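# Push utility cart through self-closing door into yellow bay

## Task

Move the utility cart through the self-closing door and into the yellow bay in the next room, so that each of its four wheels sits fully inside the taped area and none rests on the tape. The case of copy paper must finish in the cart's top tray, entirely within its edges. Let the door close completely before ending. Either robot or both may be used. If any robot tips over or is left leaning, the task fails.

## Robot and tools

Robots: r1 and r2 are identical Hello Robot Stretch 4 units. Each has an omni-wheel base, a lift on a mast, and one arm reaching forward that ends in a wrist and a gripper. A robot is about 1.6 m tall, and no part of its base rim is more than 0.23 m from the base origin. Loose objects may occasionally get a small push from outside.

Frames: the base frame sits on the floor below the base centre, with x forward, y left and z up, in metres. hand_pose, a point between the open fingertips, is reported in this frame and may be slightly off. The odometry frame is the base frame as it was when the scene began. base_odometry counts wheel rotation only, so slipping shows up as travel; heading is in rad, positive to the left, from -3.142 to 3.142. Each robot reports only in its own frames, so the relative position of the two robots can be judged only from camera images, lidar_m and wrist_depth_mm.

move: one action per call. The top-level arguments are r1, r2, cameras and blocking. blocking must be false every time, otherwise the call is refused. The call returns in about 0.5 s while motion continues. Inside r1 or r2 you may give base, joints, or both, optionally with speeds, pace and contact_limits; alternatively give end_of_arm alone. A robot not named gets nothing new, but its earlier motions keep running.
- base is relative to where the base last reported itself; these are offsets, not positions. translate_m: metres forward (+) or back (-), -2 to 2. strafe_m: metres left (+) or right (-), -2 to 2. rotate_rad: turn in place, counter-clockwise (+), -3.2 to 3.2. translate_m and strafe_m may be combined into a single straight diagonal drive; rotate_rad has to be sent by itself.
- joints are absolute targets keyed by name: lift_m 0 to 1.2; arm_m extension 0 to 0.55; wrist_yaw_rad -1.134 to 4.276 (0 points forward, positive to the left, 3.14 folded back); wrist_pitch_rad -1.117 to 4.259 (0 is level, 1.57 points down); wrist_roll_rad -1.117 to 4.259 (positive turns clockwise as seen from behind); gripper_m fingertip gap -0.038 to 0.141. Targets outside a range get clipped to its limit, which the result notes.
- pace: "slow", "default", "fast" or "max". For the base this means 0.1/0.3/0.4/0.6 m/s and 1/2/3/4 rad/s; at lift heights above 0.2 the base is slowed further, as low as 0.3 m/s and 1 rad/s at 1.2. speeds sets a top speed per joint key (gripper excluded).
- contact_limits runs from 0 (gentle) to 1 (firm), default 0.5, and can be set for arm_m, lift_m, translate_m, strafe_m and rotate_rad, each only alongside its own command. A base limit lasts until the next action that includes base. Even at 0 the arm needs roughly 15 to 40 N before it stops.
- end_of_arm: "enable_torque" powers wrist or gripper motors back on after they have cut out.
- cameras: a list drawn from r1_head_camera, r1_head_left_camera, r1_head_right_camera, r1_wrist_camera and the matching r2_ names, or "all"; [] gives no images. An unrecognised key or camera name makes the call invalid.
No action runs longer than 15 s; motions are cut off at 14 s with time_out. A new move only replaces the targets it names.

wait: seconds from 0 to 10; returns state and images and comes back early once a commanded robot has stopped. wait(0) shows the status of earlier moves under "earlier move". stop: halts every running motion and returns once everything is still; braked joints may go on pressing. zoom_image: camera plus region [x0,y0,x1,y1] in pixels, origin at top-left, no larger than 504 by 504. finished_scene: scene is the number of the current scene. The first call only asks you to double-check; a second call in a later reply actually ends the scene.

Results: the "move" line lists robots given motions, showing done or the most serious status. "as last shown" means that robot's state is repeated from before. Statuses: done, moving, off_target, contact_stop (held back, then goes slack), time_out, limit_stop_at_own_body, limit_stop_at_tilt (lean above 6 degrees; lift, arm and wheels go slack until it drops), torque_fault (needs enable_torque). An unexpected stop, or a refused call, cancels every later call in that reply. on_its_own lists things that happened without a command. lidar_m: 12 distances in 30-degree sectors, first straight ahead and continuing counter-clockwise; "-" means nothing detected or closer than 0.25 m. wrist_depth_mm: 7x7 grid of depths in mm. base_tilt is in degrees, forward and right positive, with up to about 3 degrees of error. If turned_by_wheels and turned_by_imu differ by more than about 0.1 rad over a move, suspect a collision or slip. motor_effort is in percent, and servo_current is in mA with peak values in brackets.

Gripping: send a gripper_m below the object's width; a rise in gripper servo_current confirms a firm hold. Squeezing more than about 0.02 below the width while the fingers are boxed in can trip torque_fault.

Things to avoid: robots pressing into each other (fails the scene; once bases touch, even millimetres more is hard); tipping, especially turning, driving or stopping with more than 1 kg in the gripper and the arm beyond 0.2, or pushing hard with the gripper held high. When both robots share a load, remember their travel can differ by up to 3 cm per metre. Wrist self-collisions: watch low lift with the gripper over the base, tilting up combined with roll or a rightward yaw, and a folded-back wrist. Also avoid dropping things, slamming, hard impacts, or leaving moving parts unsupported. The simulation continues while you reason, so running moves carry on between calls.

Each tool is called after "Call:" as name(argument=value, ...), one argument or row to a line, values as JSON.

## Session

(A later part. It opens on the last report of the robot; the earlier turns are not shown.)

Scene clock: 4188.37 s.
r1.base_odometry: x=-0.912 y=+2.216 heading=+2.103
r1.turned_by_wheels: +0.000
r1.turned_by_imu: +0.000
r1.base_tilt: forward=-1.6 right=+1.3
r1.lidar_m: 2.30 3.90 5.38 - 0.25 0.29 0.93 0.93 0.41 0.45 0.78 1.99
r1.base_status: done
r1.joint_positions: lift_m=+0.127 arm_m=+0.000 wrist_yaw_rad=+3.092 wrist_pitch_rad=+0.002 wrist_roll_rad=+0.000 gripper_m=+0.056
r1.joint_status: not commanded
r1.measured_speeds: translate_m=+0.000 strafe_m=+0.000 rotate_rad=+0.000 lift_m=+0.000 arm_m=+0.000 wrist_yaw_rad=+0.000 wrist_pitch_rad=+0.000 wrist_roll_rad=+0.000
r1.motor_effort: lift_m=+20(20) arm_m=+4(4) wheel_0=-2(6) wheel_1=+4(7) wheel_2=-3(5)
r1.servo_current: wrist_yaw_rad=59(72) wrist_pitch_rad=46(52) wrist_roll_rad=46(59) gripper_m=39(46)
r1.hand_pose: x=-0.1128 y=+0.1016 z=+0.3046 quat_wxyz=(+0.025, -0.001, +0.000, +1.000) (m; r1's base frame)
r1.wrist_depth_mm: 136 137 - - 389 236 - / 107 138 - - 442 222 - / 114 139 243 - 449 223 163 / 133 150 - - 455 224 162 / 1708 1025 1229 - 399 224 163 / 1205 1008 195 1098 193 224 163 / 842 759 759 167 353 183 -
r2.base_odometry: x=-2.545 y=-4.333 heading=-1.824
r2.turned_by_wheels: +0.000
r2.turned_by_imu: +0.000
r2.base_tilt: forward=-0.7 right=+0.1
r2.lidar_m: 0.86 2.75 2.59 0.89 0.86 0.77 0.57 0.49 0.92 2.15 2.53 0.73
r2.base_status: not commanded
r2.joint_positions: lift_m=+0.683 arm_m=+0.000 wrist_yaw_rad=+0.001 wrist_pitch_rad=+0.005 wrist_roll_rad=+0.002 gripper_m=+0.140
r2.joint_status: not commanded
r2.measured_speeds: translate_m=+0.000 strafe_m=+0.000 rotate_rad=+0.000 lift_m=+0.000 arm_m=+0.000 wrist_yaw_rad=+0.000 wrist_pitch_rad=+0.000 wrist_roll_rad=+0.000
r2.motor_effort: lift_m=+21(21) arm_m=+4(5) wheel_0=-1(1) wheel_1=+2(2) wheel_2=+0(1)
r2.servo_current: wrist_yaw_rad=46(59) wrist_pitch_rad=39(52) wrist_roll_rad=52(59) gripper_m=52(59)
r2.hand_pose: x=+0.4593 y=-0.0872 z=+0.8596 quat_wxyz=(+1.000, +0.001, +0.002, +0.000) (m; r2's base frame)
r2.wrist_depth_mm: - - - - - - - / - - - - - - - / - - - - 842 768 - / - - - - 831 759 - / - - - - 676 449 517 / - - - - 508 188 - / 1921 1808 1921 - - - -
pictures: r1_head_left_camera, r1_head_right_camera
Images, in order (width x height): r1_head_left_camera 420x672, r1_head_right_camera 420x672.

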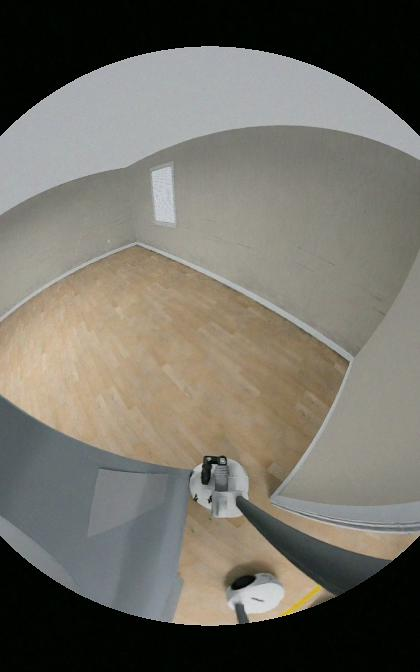

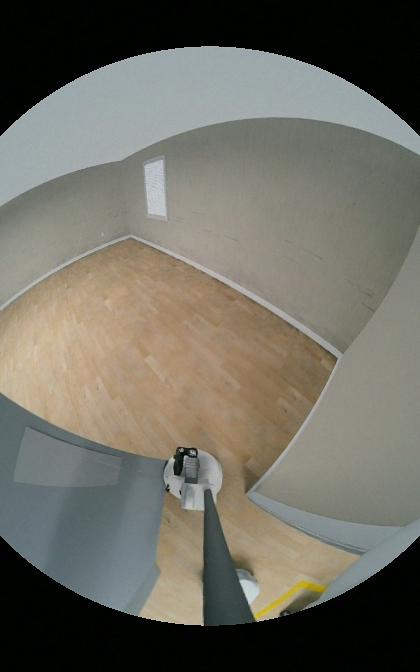

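Call:
move(
  r1={"base": {"translate_m": 0.075, "strafe_m": -0.107}, "pace": "slow"},
  blocking=false,
  cameras=[],
)

Call:
wait(
  seconds=4,
  cameras=["r1_head_left_camera"],
)

Scene clock: 4213.37 s.
move: r1 moving
r1.base_odometry: x=-0.907 y=+2.228 heading=+2.103
r1.turned_by_wheels: +0.000
r1.turned_by_imu: +0.000
r1.base_tilt: forward=-1.6 right=+1.3
r1.lidar_m: 2.29 3.89 5.39 - 0.25 0.30 0.96 0.93 0.41 0.45 0.79 1.97
r1.base_status: translate_m moving; strafe_m moving
r1.joint_positions: lift_m=+0.127 arm_m=+0.000 wrist_yaw_rad=+3.092 wrist_pitch_rad=+0.002 wrist_roll_rad=+0.000 gripper_m=+0.056
r1.joint_status: not commanded
r1.measured_speeds: translate_m=+0.028 strafe_m=-0.041 rotate_rad=-0.001 lift_m=+0.000 arm_m=+0.000 wrist_yaw_rad=+0.000 wrist_pitch_rad=+0.000 wrist_roll_rad=+0.000
r1.motor_effort: lift_m=+20(20) arm_m=+4(4) wheel_0=+2(5) wheel_1=+4(4) wheel_2=-6(6)
r1.servo_current: wrist_yaw_rad=46(59) wrist_pitch_rad=52(52) wrist_roll_rad=46(59) gripper_m=46(46)
r1.hand_pose: x=-0.1128 y=+0.1016 z=+0.3046 quat_wxyz=(+0.025, -0.001, +0.000, +1.000) (m; r1's base frame)
r1.wrist_depth_mm: 135 138 - - 455 223 - / 107 138 - - 402 225 - / 114 138 242 - 466 226 163 / 133 150 - - 469 228 174 / 1661 1042 1229 - 413 228 165 / 1182 1008 195 1138 193 227 164 / 831 750 750 167 359 195 -
r2.base_odometry: x=-2.545 y=-4.333 heading=-1.824
r2.turned_by_wheels: +0.000
r2.turned_by_imu: +0.000
r2.base_tilt: forward=-0.7 right=+0.1
r2.lidar_m: 0.81 2.72 2.59 0.89 0.84 0.76 0.58 0.54 0.96 2.15 2.54 0.71
r2.base_status: not commanded
r2.joint_positions: lift_m=+0.683 arm_m=+0.000 wrist_yaw_rad=+0.001 wrist_pitch_rad=+0.005 wrist_roll_rad=+0.002 gripper_m=+0.140
r2.joint_status: not commanded
r2.measured_speeds: translate_m=+0.000 strafe_m=+0.000 rotate_rad=+0.000 lift_m=+0.000 arm_m=+0.000 wrist_yaw_rad=+0.000 wrist_pitch_rad=+0.000 wrist_roll_rad=+0.000
r2.motor_effort: lift_m=+21(21) arm_m=+4(5) wheel_0=-1(1) wheel_1=+2(2) wheel_2=-1(1)
r2.servo_current: wrist_yaw_rad=39(59) wrist_pitch_rad=46(46) wrist_roll_rad=52(59) gripper_m=46(52)
r2.hand_pose: x=+0.4593 y=-0.0872 z=+0.8596 quat_wxyz=(+1.000, +0.001, +0.002, +0.000) (m; r2's base frame)
r2.wrist_depth_mm: - - - - - - - / - - - - - - - / - - - - 831 759 - / - - - - 831 768 - / - - - - 676 442 512 / - - - - 504 188 - / 1863 1756 1921 - - - -
pictures: none
No camera images: "cameras" was empty.

Scene clock: 4215.47 s.
earlier move: r1 done
r1.base_odometry: x=-0.858 y=+2.335 heading=+2.103
r1.turned_by_wheels: +0.000
r1.turned_by_imu: +0.000
r1.base_tilt: forward=-1.6 right=+1.2
r1.lidar_m: 2.15 3.63 5.41 3.57 0.25 0.34 0.98 1.04 0.36 0.41 0.74 1.85
r1.base_status: done
r1.joint_positions: lift_m=+0.127 arm_m=+0.000 wrist_yaw_rad=+3.092 wrist_pitch_rad=+0.002 wrist_roll_rad=+0.000 gripper_m=+0.056
r1.joint_status: not commanded
r1.measured_speeds: translate_m=+0.000 strafe_m=+0.000 rotate_rad=+0.000 lift_m=+0.000 arm_m=+0.000 wrist_yaw_rad=+0.000 wrist_pitch_rad=+0.000 wrist_roll_rad=+0.000
r1.motor_effort: lift_m=+20(20) arm_m=+4(4) wheel_0=-1(6) wheel_1=+4(6) wheel_2=-4(7)
r1.servo_current: wrist_yaw_rad=46(59) wrist_pitch_rad=46(52) wrist_roll_rad=46(65) gripper_m=39(52)
r1.hand_pose: x=-0.1128 y=+0.1016 z=+0.3046 quat_wxyz=(+0.025, -0.001, +0.000, +1.000) (m; r1's base frame)
r1.wrist_depth_mm: 136 138 1281 - 559 250 169 / 107 138 1308 - 564 253 170 / 114 139 236 - 477 279 171 / 133 150 1281 - 480 255 172 / 1661 1182 1160 - 484 256 172 / 1160 1060 195 1182 193 255 172 / 831 750 759 167 480 198 -
r2.base_odometry: x=-2.545 y=-4.333 heading=-1.824
r2.turned_by_wheels: +0.000
r2.turned_by_imu: +0.000
r2.base_tilt: forward=-0.6 right=+0.1
r2.lidar_m: 0.82 2.76 2.59 0.85 0.85 0.74 0.57 0.52 0.92 2.16 2.51 0.71
r2.base_status: not commanded
r2.joint_positions: lift_m=+0.683 arm_m=+0.000 wrist_yaw_rad=+0.001 wrist_pitch_rad=+0.005 wrist_roll_rad=+0.002 gripper_m=+0.140
r2.joint_status: not commanded
r2.measured_speeds: translate_m=+0.000 strafe_m=+0.000 rotate_rad=+0.000 lift_m=+0.000 arm_m=+0.000 wrist_yaw_rad=+0.000 wrist_pitch_rad=+0.000 wrist_roll_rad=+0.000
r2.motor_effort: lift_m=+21(21) arm_m=+4(5) wheel_0=-1(1) wheel_1=+2(2) wheel_2=+0(1)
r2.servo_current: wrist_yaw_rad=59(59) wrist_pitch_rad=46(52) wrist_roll_rad=52(65) gripper_m=52(59)
r2.hand_pose: x=+0.4593 y=-0.0872 z=+0.8596 quat_wxyz=(+1.000, +0.001, +0.002, +0.000) (m; r2's base frame)
r2.wrist_depth_mm: - - - - - - - / - - - - - - - / - - - - 842 778 - / - - - - 831 759 - / - - - - 676 445 517 / - - - - 512 187 - / 1921 1863 1983 - - - -
wait: 2.10 of 4 s (r1 has come to rest)
pictures: r1_head_left_camera
Images, in order (width x height): r1_head_left_camera 420x672.

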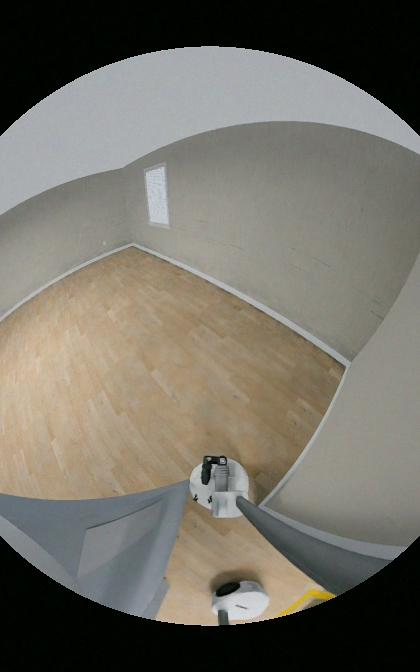

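Call:
move(
  r1={"base": {"translate_m": 0.075, "strafe_m": -0.095}, "pace": "slow"},
  blocking=false,
  cameras=[],
)

Call:
wait(
  seconds=4,
  cameras=["r1_head_left_camera", "r2_head_left_camera"],
)

Scene clock: 4225.03 s.
move: r1 moving
r1.base_odometry: x=-0.853 y=+2.347 heading=+2.103
r1.turned_by_wheels: +0.000
r1.turned_by_imu: +0.000
r1.base_tilt: forward=-1.6 right=+1.3
r1.lidar_m: 2.14 3.60 5.40 3.41 0.25 0.33 0.97 1.03 0.34 0.44 0.74 1.87
r1.base_status: translate_m moving; strafe_m moving
r1.joint_positions: lift_m=+0.127 arm_m=+0.000 wrist_yaw_rad=+3.092 wrist_pitch_rad=+0.002 wrist_roll_rad=+0.000 gripper_m=+0.056
r1.joint_status: not commanded
r1.measured_speeds: translate_m=+0.030 strafe_m=-0.039 rotate_rad=-0.003 lift_m=+0.000 arm_m=+0.000 wrist_yaw_rad=+0.000 wrist_pitch_rad=+0.000 wrist_roll_rad=+0.000
r1.motor_effort: lift_m=+20(20) arm_m=+4(4) wheel_0=+2(5) wheel_1=+4(6) wheel_2=-6(8)
r1.servo_current: wrist_yaw_rad=39(65) wrist_pitch_rad=39(52) wrist_roll_rad=46(59) gripper_m=39(46)
r1.hand_pose: x=-0.1128 y=+0.1016 z=+0.3046 quat_wxyz=(+0.025, -0.001, +0.000, +1.000) (m; r1's base frame)
r1.wrist_depth_mm: 136 138 1255 - 477 250 - / 107 138 1308 - 477 252 169 / 114 139 278 - 484 281 170 / 133 150 1308 - 492 256 170 / 1661 1138 1160 - 492 255 172 / 1182 1078 193 1205 193 256 171 / 831 750 759 167 492 196 -
r2.base_odometry: x=-2.545 y=-4.333 heading=-1.824
r2.turned_by_wheels: +0.000
r2.turned_by_imu: +0.000
r2.base_tilt: forward=-0.7 right=+0.1
r2.lidar_m: 0.86 2.79 2.59 0.91 0.88 0.73 0.55 0.51 0.92 2.16 2.52 0.74
r2.base_status: not commanded
r2.joint_positions: lift_m=+0.683 arm_m=+0.000 wrist_yaw_rad=+0.001 wrist_pitch_rad=+0.005 wrist_roll_rad=+0.002 gripper_m=+0.140
r2.joint_status: not commanded
r2.measured_speeds: translate_m=+0.000 strafe_m=+0.000 rotate_rad=+0.000 lift_m=+0.000 arm_m=+0.000 wrist_yaw_rad=+0.000 wrist_pitch_rad=+0.000 wrist_roll_rad=+0.000
r2.motor_effort: lift_m=+21(21) arm_m=+4(5) wheel_0=-1(1) wheel_1=+2(2) wheel_2=+0(0)
r2.servo_current: wrist_yaw_rad=39(59) wrist_pitch_rad=46(52) wrist_roll_rad=46(59) gripper_m=52(59)
r2.hand_pose: x=+0.4593 y=-0.0872 z=+0.8596 quat_wxyz=(+1.000, +0.001, +0.002, +0.000) (m; r2's base frame)
r2.wrist_depth_mm: - - - - - - - / - - - - - - - / - - - - 842 778 - / - - - - 831 768 - / - - - - 676 442 517 / - - - - 508 188 - / 1863 1808 1921 - - - -
pictures: none
No camera images: "cameras" was empty.

Scene clock: 4227.03 s.
earlier move: r1 done
r1.base_odometry: x=-0.814 y=+2.448 heading=+2.103
r1.turned_by_wheels: +0.000
r1.turned_by_imu: +0.000
r1.base_tilt: forward=-1.6 right=+1.3
r1.lidar_m: 2.03 3.43 5.42 3.48 0.25 0.31 1.04 0.32 0.35 0.42 0.71 1.73
r1.base_status: done
r1.joint_positions: lift_m=+0.127 arm_m=+0.000 wrist_yaw_rad=+3.092 wrist_pitch_rad=+0.002 wrist_roll_rad=+0.000 gripper_m=+0.056
r1.joint_status: not commanded
r1.measured_speeds: translate_m=+0.000 strafe_m=+0.000 rotate_rad=+0.000 lift_m=+0.000 arm_m=+0.000 wrist_yaw_rad=+0.000 wrist_pitch_rad=+0.000 wrist_roll_rad=+0.000
r1.motor_effort: lift_m=+20(20) arm_m=+4(4) wheel_0=-3(8) wheel_1=+6(7) wheel_2=+0(8)
r1.servo_current: wrist_yaw_rad=46(72) wrist_pitch_rad=39(52) wrist_roll_rad=52(59) gripper_m=39(46)
r1.hand_pose: x=-0.1128 y=+0.1016 z=+0.3046 quat_wxyz=(+0.025, -0.001, +0.000, +1.000) (m; r1's base frame)
r1.wrist_depth_mm: 136 138 1366 - 1281 208 - / 107 138 - - 1281 210 - / 114 138 241 - 1255 210 - / 133 150 1336 - 1255 210 - / 1708 1921 1160 1983 820 211 - / 1182 1205 195 1182 194 211 1098 / 854 750 759 167 442 208 809
r2.base_odometry: x=-2.545 y=-4.333 heading=-1.824
r2.turned_by_wheels: +0.000
r2.turned_by_imu: +0.000
r2.base_tilt: forward=-0.7 right=+0.1
r2.lidar_m: 0.84 2.77 2.59 0.88 0.85 0.69 0.57 0.53 0.95 2.17 2.51 0.72
r2.base_status: not commanded
r2.joint_positions: lift_m=+0.683 arm_m=+0.000 wrist_yaw_rad=+0.001 wrist_pitch_rad=+0.005 wrist_roll_rad=+0.002 gripper_m=+0.140
r2.joint_status: not commanded
r2.measured_speeds: translate_m=+0.000 strafe_m=+0.000 rotate_rad=+0.000 lift_m=+0.000 arm_m=+0.000 wrist_yaw_rad=+0.000 wrist_pitch_rad=+0.000 wrist_roll_rad=+0.000
r2.motor_effort: lift_m=+21(21) arm_m=+5(5) wheel_0=-1(1) wheel_1=+2(2) wheel_2=+0(1)
r2.servo_current: wrist_yaw_rad=39(59) wrist_pitch_rad=46(52) wrist_roll_rad=52(59) gripper_m=59(59)
r2.hand_pose: x=+0.4593 y=-0.0872 z=+0.8596 quat_wxyz=(+1.000, +0.001, +0.002, +0.000) (m; r2's base frame)
r2.wrist_depth_mm: - - - - - - - / - - - - - - - / - - - - 854 768 - / - - - - 842 768 - / - - - - 683 442 517 / - - - - 500 188 - / 1921 1808 1921 - - - -
wait: 2.00 of 4 s (r1 has come to rest)
pictures: r1_head_left_camera, r2_head_left_camera
Images, in order (width x height): r1_head_left_camera 420x672, r2_head_left_camera 420x672.

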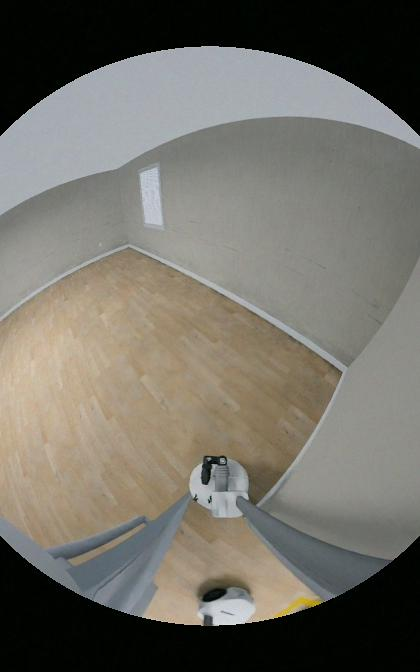

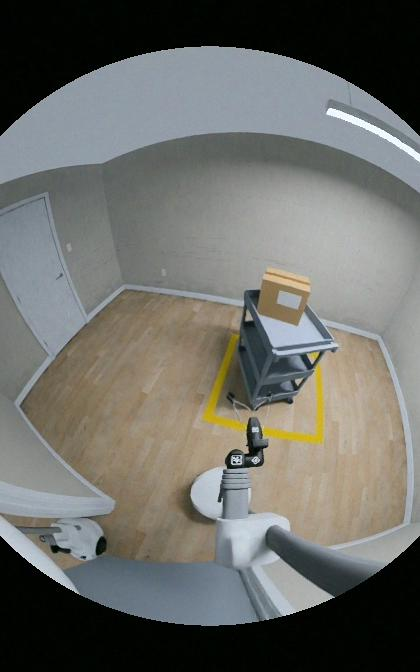

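Call:
move(
  r1={"base": {"translate_m": 0.027, "strafe_m": -0.057}, "pace": "slow"},
  blocking=false,
  cameras=[],
)

Call:
wait(
  seconds=4,
  cameras=["r1_head_left_camera", "r2_head_left_camera"],
)

Scene clock: 4239.60 s.
move: r1 moving
r1.base_odometry: x=-0.807 y=+2.458 heading=+2.103
r1.turned_by_wheels: +0.000
r1.turned_by_imu: +0.000
r1.base_tilt: forward=-1.6 right=+1.3
r1.lidar_m: 2.00 3.42 5.42 3.50 0.25 0.28 1.03 0.33 0.33 0.41 0.68 1.73
r1.base_status: translate_m moving; strafe_m moving
r1.joint_positions: lift_m=+0.127 arm_m=+0.000 wrist_yaw_rad=+3.092 wrist_pitch_rad=+0.002 wrist_roll_rad=+0.000 gripper_m=+0.056
r1.joint_status: not commanded
r1.measured_speeds: translate_m=+0.022 strafe_m=-0.043 rotate_rad=-0.002 lift_m=+0.000 arm_m=+0.000 wrist_yaw_rad=+0.000 wrist_pitch_rad=+0.000 wrist_roll_rad=+0.000
r1.motor_effort: lift_m=+20(20) arm_m=+4(4) wheel_0=+1(4) wheel_1=+0(5) wheel_2=-3(3)
r1.servo_current: wrist_yaw_rad=52(72) wrist_pitch_rad=46(46) wrist_roll_rad=46(65) gripper_m=46(46)
r1.hand_pose: x=-0.1128 y=+0.1016 z=+0.3046 quat_wxyz=(+0.025, -0.001, +0.000, +1.000) (m; r1's base frame)
r1.wrist_depth_mm: 136 138 1336 - 741 216 - / 107 138 - - 788 216 - / 114 138 242 - 866 217 - / 133 150 1397 - 891 218 - / 459 1921 1182 1983 1281 219 - / 1098 1205 195 1205 194 218 1160 / 842 759 759 167 368 216 820
r2.base_odometry: x=-2.545 y=-4.333 heading=-1.824
r2.turned_by_wheels: +0.000
r2.turned_by_imu: +0.000
r2.base_tilt: forward=-0.7 right=+0.1
r2.lidar_m: 0.87 2.78 2.59 0.87 0.87 0.67 0.58 0.50 0.95 2.17 2.54 0.73
r2.base_status: not commanded
r2.joint_positions: lift_m=+0.683 arm_m=+0.000 wrist_yaw_rad=+0.001 wrist_pitch_rad=+0.005 wrist_roll_rad=+0.002 gripper_m=+0.140
r2.joint_status: not commanded
r2.measured_speeds: translate_m=+0.000 strafe_m=+0.000 rotate_rad=+0.000 lift_m=+0.000 arm_m=+0.000 wrist_yaw_rad=+0.000 wrist_pitch_rad=+0.000 wrist_roll_rad=+0.000
r2.motor_effort: lift_m=+21(21) arm_m=+4(4) wheel_0=-1(1) wheel_1=+1(2) wheel_2=+0(0)
r2.servo_current: wrist_yaw_rad=52(59) wrist_pitch_rad=46(46) wrist_roll_rad=46(52) gripper_m=46(52)
r2.hand_pose: x=+0.4593 y=-0.0872 z=+0.8596 quat_wxyz=(+1.000, +0.001, +0.002, +0.000) (m; r2's base frame)
r2.wrist_depth_mm: - - - - - - - / - - - - - - - / - - - - 831 768 - / - - - - 842 768 - / - - - - 683 445 517 / - - - - 508 188 - / 1921 1808 1921 - - - -
pictures: none
No camera images: "cameras" was empty.

Scene clock: 4241.37 s.
earlier move: r1 done
r1.base_odometry: x=-0.779 y=+2.500 heading=+2.103
r1.turned_by_wheels: +0.000
r1.turned_by_imu: +0.133
r1.base_tilt: forward=-1.6 right=+1.3
r1.lidar_m: 2.10 4.18 5.14 3.27 2.72 0.25 0.30 0.27 0.28 0.35 0.78 1.69
r1.base_status: done
r1.joint_positions: lift_m=+0.127 arm_m=+0.000 wrist_yaw_rad=+3.092 wrist_pitch_rad=+0.002 wrist_roll_rad=+0.000 gripper_m=+0.056
r1.joint_status: not commanded
r1.measured_speeds: translate_m=+0.000 strafe_m=+0.000 rotate_rad=+0.000 lift_m=+0.000 arm_m=+0.000 wrist_yaw_rad=+0.000 wrist_pitch_rad=+0.000 wrist_roll_rad=+0.000
r1.motor_effort: lift_m=+20(20) arm_m=+4(4) wheel_0=-4(5) wheel_1=-1(11) wheel_2=+0(7)
r1.servo_current: wrist_yaw_rad=46(72) wrist_pitch_rad=39(46) wrist_roll_rad=52(65) gripper_m=52(52)
r1.hand_pose: x=-0.1128 y=+0.1017 z=+0.3046 quat_wxyz=(+0.025, -0.001, +0.000, +1.000) (m; r1's base frame)
r1.wrist_depth_mm: - 137 - 370 492 - - / - 137 325 368 492 - - / 110 138 238 370 492 - - / 124 139 327 368 488 - - / 377 - 1983 370 492 - - / 382 - 195 370 190 991 1118 / 382 147 715 156 492 741 809
r2.base_odometry: x=-2.545 y=-4.333 heading=-1.824
r2.turned_by_wheels: +0.000
r2.turned_by_imu: +0.000
r2.base_tilt: forward=-0.7 right=+0.0
r2.lidar_m: 0.86 2.76 2.61 0.86 0.77 0.57 0.56 0.53 0.93 2.16 2.49 0.71
r2.base_status: not commanded
r2.joint_positions: lift_m=+0.683 arm_m=+0.000 wrist_yaw_rad=+0.001 wrist_pitch_rad=+0.005 wrist_roll_rad=+0.002 gripper_m=+0.140
r2.joint_status: not commanded
r2.measured_speeds: translate_m=+0.000 strafe_m=+0.000 rotate_rad=+0.000 lift_m=+0.000 arm_m=+0.000 wrist_yaw_rad=+0.000 wrist_pitch_rad=+0.000 wrist_roll_rad=+0.000
r2.motor_effort: lift_m=+21(21) arm_m=+4(5) wheel_0=+0(1) wheel_1=+2(2) wheel_2=+0(1)
r2.servo_current: wrist_yaw_rad=52(65) wrist_pitch_rad=52(52) wrist_roll_rad=52(59) gripper_m=46(59)
r2.hand_pose: x=+0.4593 y=-0.0872 z=+0.8596 quat_wxyz=(+1.000, +0.001, +0.002, +0.000) (m; r2's base frame)
r2.wrist_depth_mm: - - - - - - - / - - - - - - - / - - - - 842 778 - / - - - - 820 768 - / - - - - 676 449 517 / - - - - 508 187 - / 1921 1756 1863 - - - -
wait: 1.77 of 4 s (r1 has come to rest)
pictures: r1_head_left_camera, r2_head_left_camera
Images, in order (width x height): r1_head_left_camera 420x672, r2_head_left_camera 420x672.

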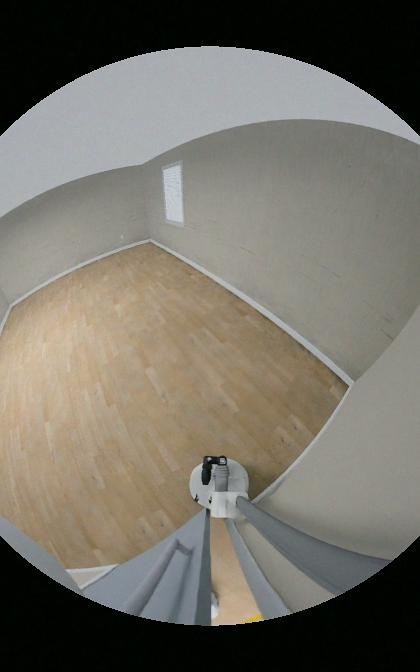

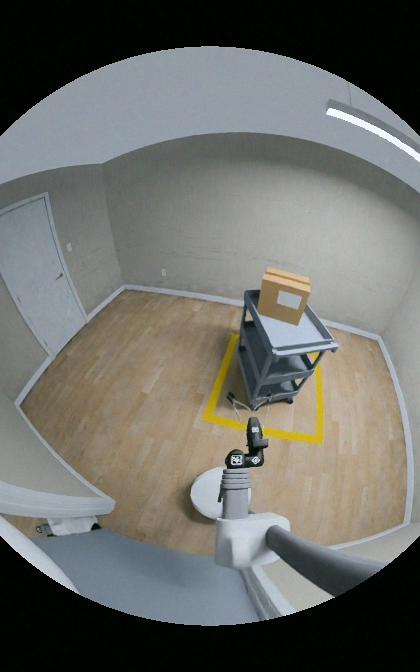

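Call:
move(
  r1={"base": {"translate_m": 0.1, "strafe_m": -0.11}, "pace": "slow"},
  blocking=false,
  cameras=[],
)

Call:
wait(
  seconds=4,
  cameras=["r1_head_left_camera", "r2_head_left_camera"],
)

Scene clock: 4260.23 s.
move: r1 moving
r1.base_odometry: x=-0.775 y=+2.512 heading=+2.103
r1.turned_by_wheels: +0.000
r1.turned_by_imu: -0.001
r1.base_tilt: forward=-1.6 right=+1.3
r1.lidar_m: 2.10 4.19 5.17 3.36 2.74 0.50 0.31 0.28 0.29 0.37 0.75 1.70
r1.base_status: translate_m moving; strafe_m moving
r1.joint_positions: lift_m=+0.127 arm_m=+0.000 wrist_yaw_rad=+3.092 wrist_pitch_rad=+0.002 wrist_roll_rad=+0.000 gripper_m=+0.056
r1.joint_status: not commanded
r1.measured_speeds: translate_m=+0.033 strafe_m=-0.038 rotate_rad=-0.002 lift_m=+0.000 arm_m=+0.000 wrist_yaw_rad=+0.000 wrist_pitch_rad=+0.000 wrist_roll_rad=+0.000
r1.motor_effort: lift_m=+20(20) arm_m=+4(4) wheel_0=+6(8) wheel_1=-2(5) wheel_2=-4(6)
r1.servo_current: wrist_yaw_rad=46(59) wrist_pitch_rad=46(52) wrist_roll_rad=46(59) gripper_m=46(46)
r1.hand_pose: x=-0.1128 y=+0.1017 z=+0.3046 quat_wxyz=(+0.025, -0.001, +0.000, +1.000) (m; r1's base frame)
r1.wrist_depth_mm: - 137 517 - - - - / - 137 521 - - - - / 110 138 239 - - - - / 124 138 492 - - - - / 377 413 508 - - - - / 382 415 193 - 189 1060 1118 / 379 159 496 143 699 788 820
r2.base_odometry: x=-2.545 y=-4.333 heading=-1.824
r2.turned_by_wheels: +0.000
r2.turned_by_imu: +0.001
r2.base_tilt: forward=-0.7 right=+0.1
r2.lidar_m: 0.86 2.77 2.59 0.90 0.60 0.51 0.52 0.53 0.93 2.17 2.51 0.72
r2.base_status: not commanded
r2.joint_positions: lift_m=+0.683 arm_m=+0.000 wrist_yaw_rad=+0.001 wrist_pitch_rad=+0.005 wrist_roll_rad=+0.002 gripper_m=+0.140
r2.joint_status: not commanded
r2.measured_speeds: translate_m=+0.000 strafe_m=+0.000 rotate_rad=+0.000 lift_m=+0.000 arm_m=+0.000 wrist_yaw_rad=+0.000 wrist_pitch_rad=+0.000 wrist_roll_rad=+0.000
r2.motor_effort: lift_m=+21(21) arm_m=+4(4) wheel_0=-1(1) wheel_1=+2(2) wheel_2=+0(1)
r2.servo_current: wrist_yaw_rad=46(52) wrist_pitch_rad=39(46) wrist_roll_rad=46(59) gripper_m=52(52)
r2.hand_pose: x=+0.4593 y=-0.0872 z=+0.8596 quat_wxyz=(+1.000, +0.001, +0.002, +0.000) (m; r2's base frame)
r2.wrist_depth_mm: - - - - - - - / - - - - - - - / - - - - 831 778 - / - - - - 831 759 - / - - - - 691 445 517 / - - - - 508 188 - / 1921 1756 1921 - - - -
pictures: none
No camera images: "cameras" was empty.

Scene clock: 4262.47 s.
earlier move: r1 done
r1.base_odometry: x=-0.735 y=+2.642 heading=+2.103
r1.turned_by_wheels: +0.000
r1.turned_by_imu: -0.001
r1.base_tilt: forward=-1.6 right=+1.3
r1.lidar_m: 1.90 3.87 5.41 3.50 2.85 0.42 0.33 0.27 0.30 0.38 0.80 1.55
r1.base_status: done
r1.joint_positions: lift_m=+0.127 arm_m=+0.000 wrist_yaw_rad=+3.092 wrist_pitch_rad=+0.002 wrist_roll_rad=+0.000 gripper_m=+0.056
r1.joint_status: not commanded
r1.measured_speeds: translate_m=+0.000 strafe_m=+0.000 rotate_rad=+0.000 lift_m=+0.000 arm_m=+0.000 wrist_yaw_rad=+0.000 wrist_pitch_rad=+0.000 wrist_roll_rad=+0.000
r1.motor_effort: lift_m=+20(20) arm_m=+4(4) wheel_0=+3(8) wheel_1=-3(6) wheel_2=-2(6)
r1.servo_current: wrist_yaw_rad=72(72) wrist_pitch_rad=46(52) wrist_roll_rad=46(65) gripper_m=39(52)
r1.hand_pose: x=-0.1128 y=+0.1017 z=+0.3046 quat_wxyz=(+0.025, -0.001, +0.000, +1.000) (m; r1's base frame)
r1.wrist_depth_mm: - 137 - - - - - / - 137 - - - - - / 110 138 204 - - - - / 124 139 236 - - - - / 382 433 - - - - - / 392 430 189 - 190 1060 1138 / 392 413 - 137 699 778 809
r2.base_odometry: x=-2.545 y=-4.333 heading=-1.824
r2.turned_by_wheels: +0.000
r2.turned_by_imu: +0.000
r2.base_tilt: forward=-0.7 right=+0.1
r2.lidar_m: 0.87 2.78 2.57 0.86 0.61 0.51 0.52 0.52 0.92 2.15 2.54 0.72
r2.base_status: not commanded
r2.joint_positions: lift_m=+0.683 arm_m=+0.000 wrist_yaw_rad=+0.001 wrist_pitch_rad=+0.005 wrist_roll_rad=+0.002 gripper_m=+0.140
r2.joint_status: not commanded
r2.measured_speeds: translate_m=+0.000 strafe_m=+0.000 rotate_rad=+0.000 lift_m=+0.000 arm_m=+0.000 wrist_yaw_rad=+0.000 wrist_pitch_rad=+0.000 wrist_roll_rad=+0.000
r2.motor_effort: lift_m=+21(21) arm_m=+5(5) wheel_0=-1(1) wheel_1=+2(2) wheel_2=+0(1)
r2.servo_current: wrist_yaw_rad=39(59) wrist_pitch_rad=39(52) wrist_roll_rad=39(59) gripper_m=52(59)
r2.hand_pose: x=+0.4593 y=-0.0872 z=+0.8596 quat_wxyz=(+1.000, +0.001, +0.002, +0.000) (m; r2's base frame)
r2.wrist_depth_mm: - - - - - - - / - - - - - - - / - - - - 842 768 - / - - - - 831 778 - / - - - - 691 442 512 / - - - - 508 187 - / 1808 1808 1983 - - - -
wait: 2.23 of 4 s (r1 has come to rest)
pictures: r1_head_left_camera, r2_head_left_camera
Images, in order (width x height): r1_head_left_camera 420x672, r2_head_left_camera 420x672.

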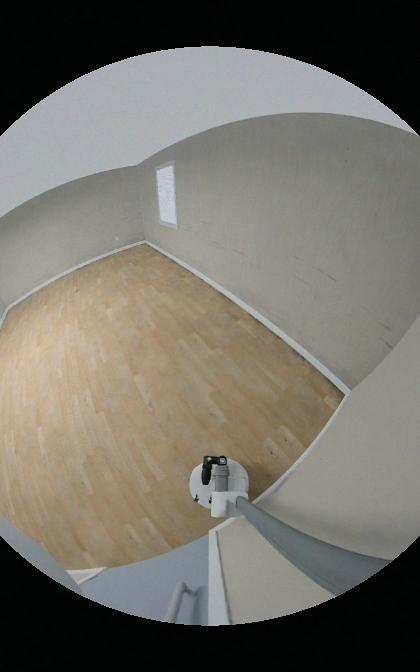

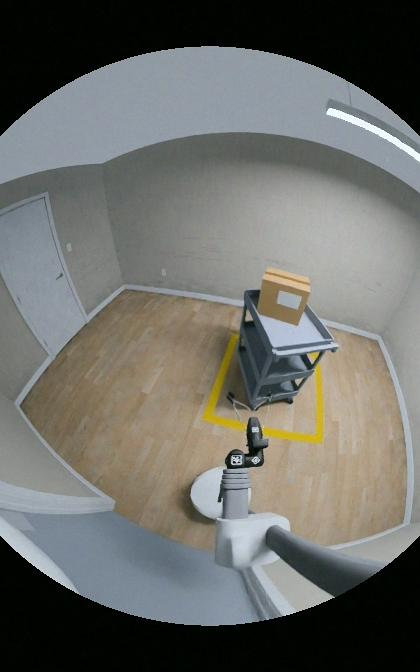

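Call:
move(
  blocking=false,
  cameras=["r1_head_right_camera", "r2_head_right_camera", "r2_head_camera"],
)

Call:
zoom_image(
  camera="r1_head_right_camera",
  region=[60, 440, 320, 660],
)

Call:
zoom_image(
  camera="r2_head_right_camera",
  region=[0, 420, 300, 660],
)

Call:
zoom_image(
  camera="r2_head_camera",
  region=[150, 0, 420, 400],
)

Scene clock: 4269.57 s.
r1.base_odometry: x=-0.735 y=+2.642 heading=+2.103
r1.turned_by_wheels: +0.000
r1.turned_by_imu: +0.000
r1.base_tilt: forward=-1.6 right=+1.3
r1.lidar_m: 1.92 3.87 5.42 3.50 2.86 0.42 0.32 0.28 0.30 0.37 0.79 1.54
r1.base_status: done
r1.joint_positions: lift_m=+0.127 arm_m=+0.000 wrist_yaw_rad=+3.092 wrist_pitch_rad=+0.002 wrist_roll_rad=+0.000 gripper_m=+0.056
r1.joint_status: not commanded
r1.measured_speeds: translate_m=+0.000 strafe_m=+0.000 rotate_rad=+0.000 lift_m=+0.000 arm_m=+0.000 wrist_yaw_rad=+0.000 wrist_pitch_rad=+0.000 wrist_roll_rad=+0.000
r1.motor_effort: lift_m=+20(20) arm_m=+4(4) wheel_0=+2(8) wheel_1=-3(6) wheel_2=-2(6)
r1.servo_current: wrist_yaw_rad=65(72) wrist_pitch_rad=46(52) wrist_roll_rad=52(65) gripper_m=46(52)
r1.hand_pose: x=-0.1128 y=+0.1017 z=+0.3046 quat_wxyz=(+0.025, -0.001, +0.000, +1.000) (m; r1's base frame)
r1.wrist_depth_mm: - 137 - - - - - / - 138 - - - - - / 110 138 203 - - - - / 124 138 236 - - - - / 382 430 - - - - - / 392 436 190 - 189 1042 1138 / 389 415 - 138 699 778 820
r2.base_odometry: x=-2.545 y=-4.333 heading=-1.824
r2.turned_by_wheels: +0.000
r2.turned_by_imu: +0.000
r2.base_tilt: forward=-0.7 right=+0.1
r2.lidar_m: 0.81 2.75 2.59 0.89 0.60 0.50 0.51 0.52 0.96 2.16 2.51 0.73
r2.base_status: not commanded
r2.joint_positions: lift_m=+0.683 arm_m=+0.000 wrist_yaw_rad=+0.001 wrist_pitch_rad=+0.005 wrist_roll_rad=+0.002 gripper_m=+0.140
r2.joint_status: not commanded
r2.measured_speeds: translate_m=+0.000 strafe_m=+0.000 rotate_rad=+0.000 lift_m=+0.000 arm_m=+0.000 wrist_yaw_rad=+0.000 wrist_pitch_rad=+0.000 wrist_roll_rad=+0.000
r2.motor_effort: lift_m=+21(21) arm_m=+4(5) wheel_0=-1(1) wheel_1=+2(2) wheel_2=+0(1)
r2.servo_current: wrist_yaw_rad=39(59) wrist_pitch_rad=39(52) wrist_roll_rad=46(59) gripper_m=52(59)
r2.hand_pose: x=+0.4593 y=-0.0872 z=+0.8596 quat_wxyz=(+1.000, +0.001, +0.002, +0.000) (m; r2's base frame)
r2.wrist_depth_mm: - - - - - - - / - - - - - - - / - - - - 831 778 - / - - - - 831 778 - / - - - - 683 445 517 / - - - - 504 188 - / 1921 1863 1921 - - - -
pictures: r1_head_right_camera, r2_head_camera, r2_head_right_camera
Images, in order (width x height): r1_head_right_camera 420x672, r2_head_camera 420x560, r2_head_right_camera 420x672.

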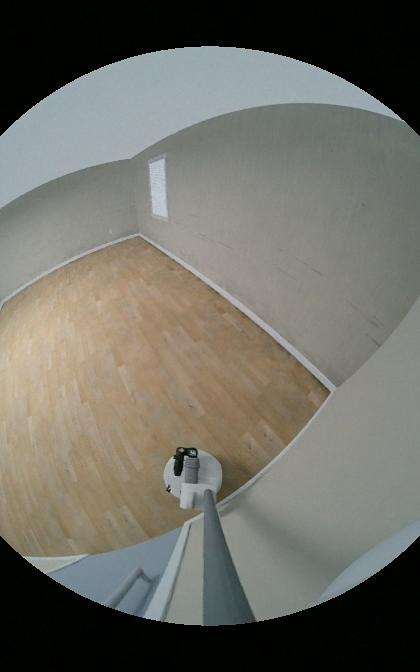

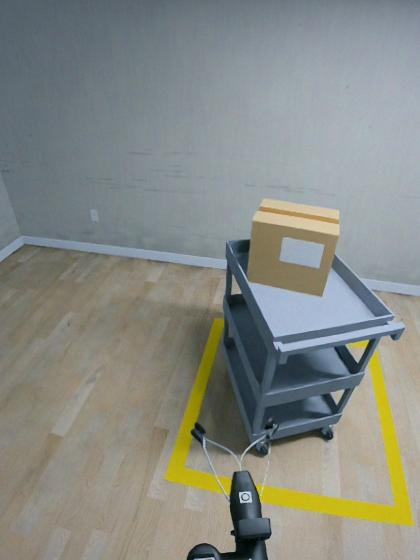

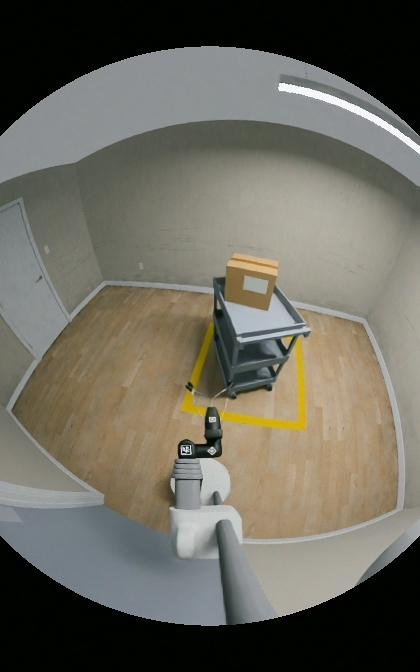

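Scaled by 1.938 from the camera's 420x672 image, which has a finer 600x960 frame.

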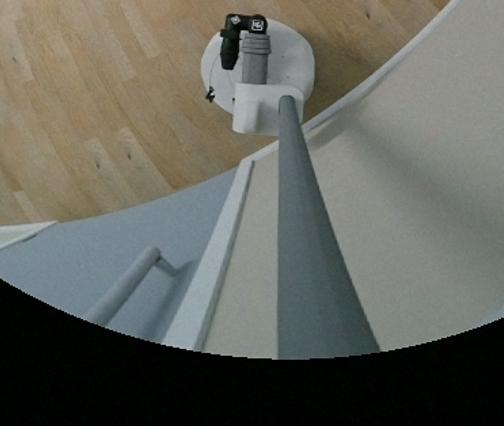

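Scaled by 1.680 from the camera's 420x672 image, which has a finer 600x960 frame.

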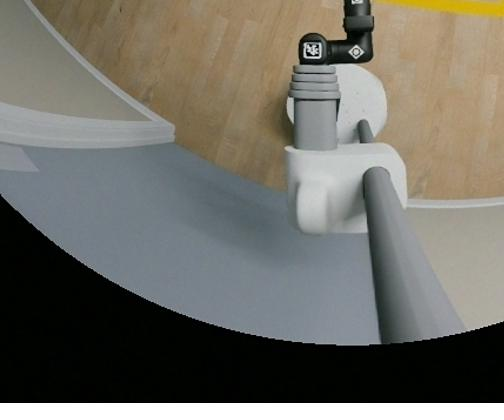

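Scaled by 1.260 from the camera's 420x560 image, which has a finer 1200x1600 frame.

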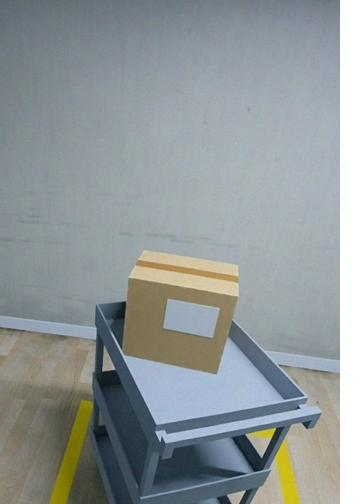

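Call:
zoom_image(
  camera="r2_head_camera",
  region=[140, 260, 420, 560],
)

Call:
zoom_image(
  camera="r2_head_right_camera",
  region=[160, 250, 330, 450],
)

Scaled by 1.680 from the camera's 420x560 image, which has a finer 1200x1600 frame.

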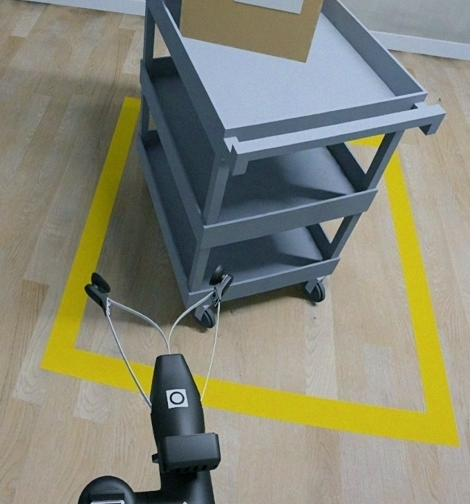

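Scaled by 2.520 from the camera's 420x672 image, which has a finer 600x960 frame.

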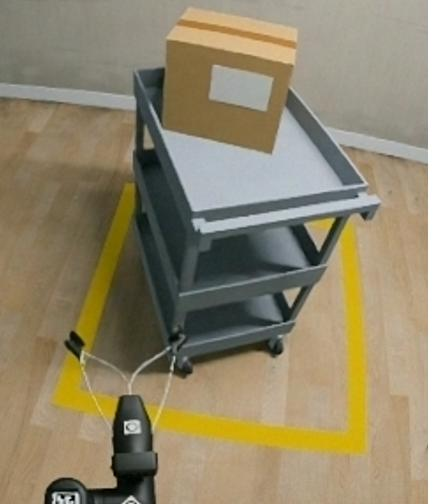

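Call:
finished_scene(
  scene=1,
)

This call ended nothing. Check each condition of the task against the scene as it is now, look again where you are not sure, and mend what is not met. Then call finished_scene again.

Call:
finished_scene(
  scene=1,
)

The scene is finished: the task was done.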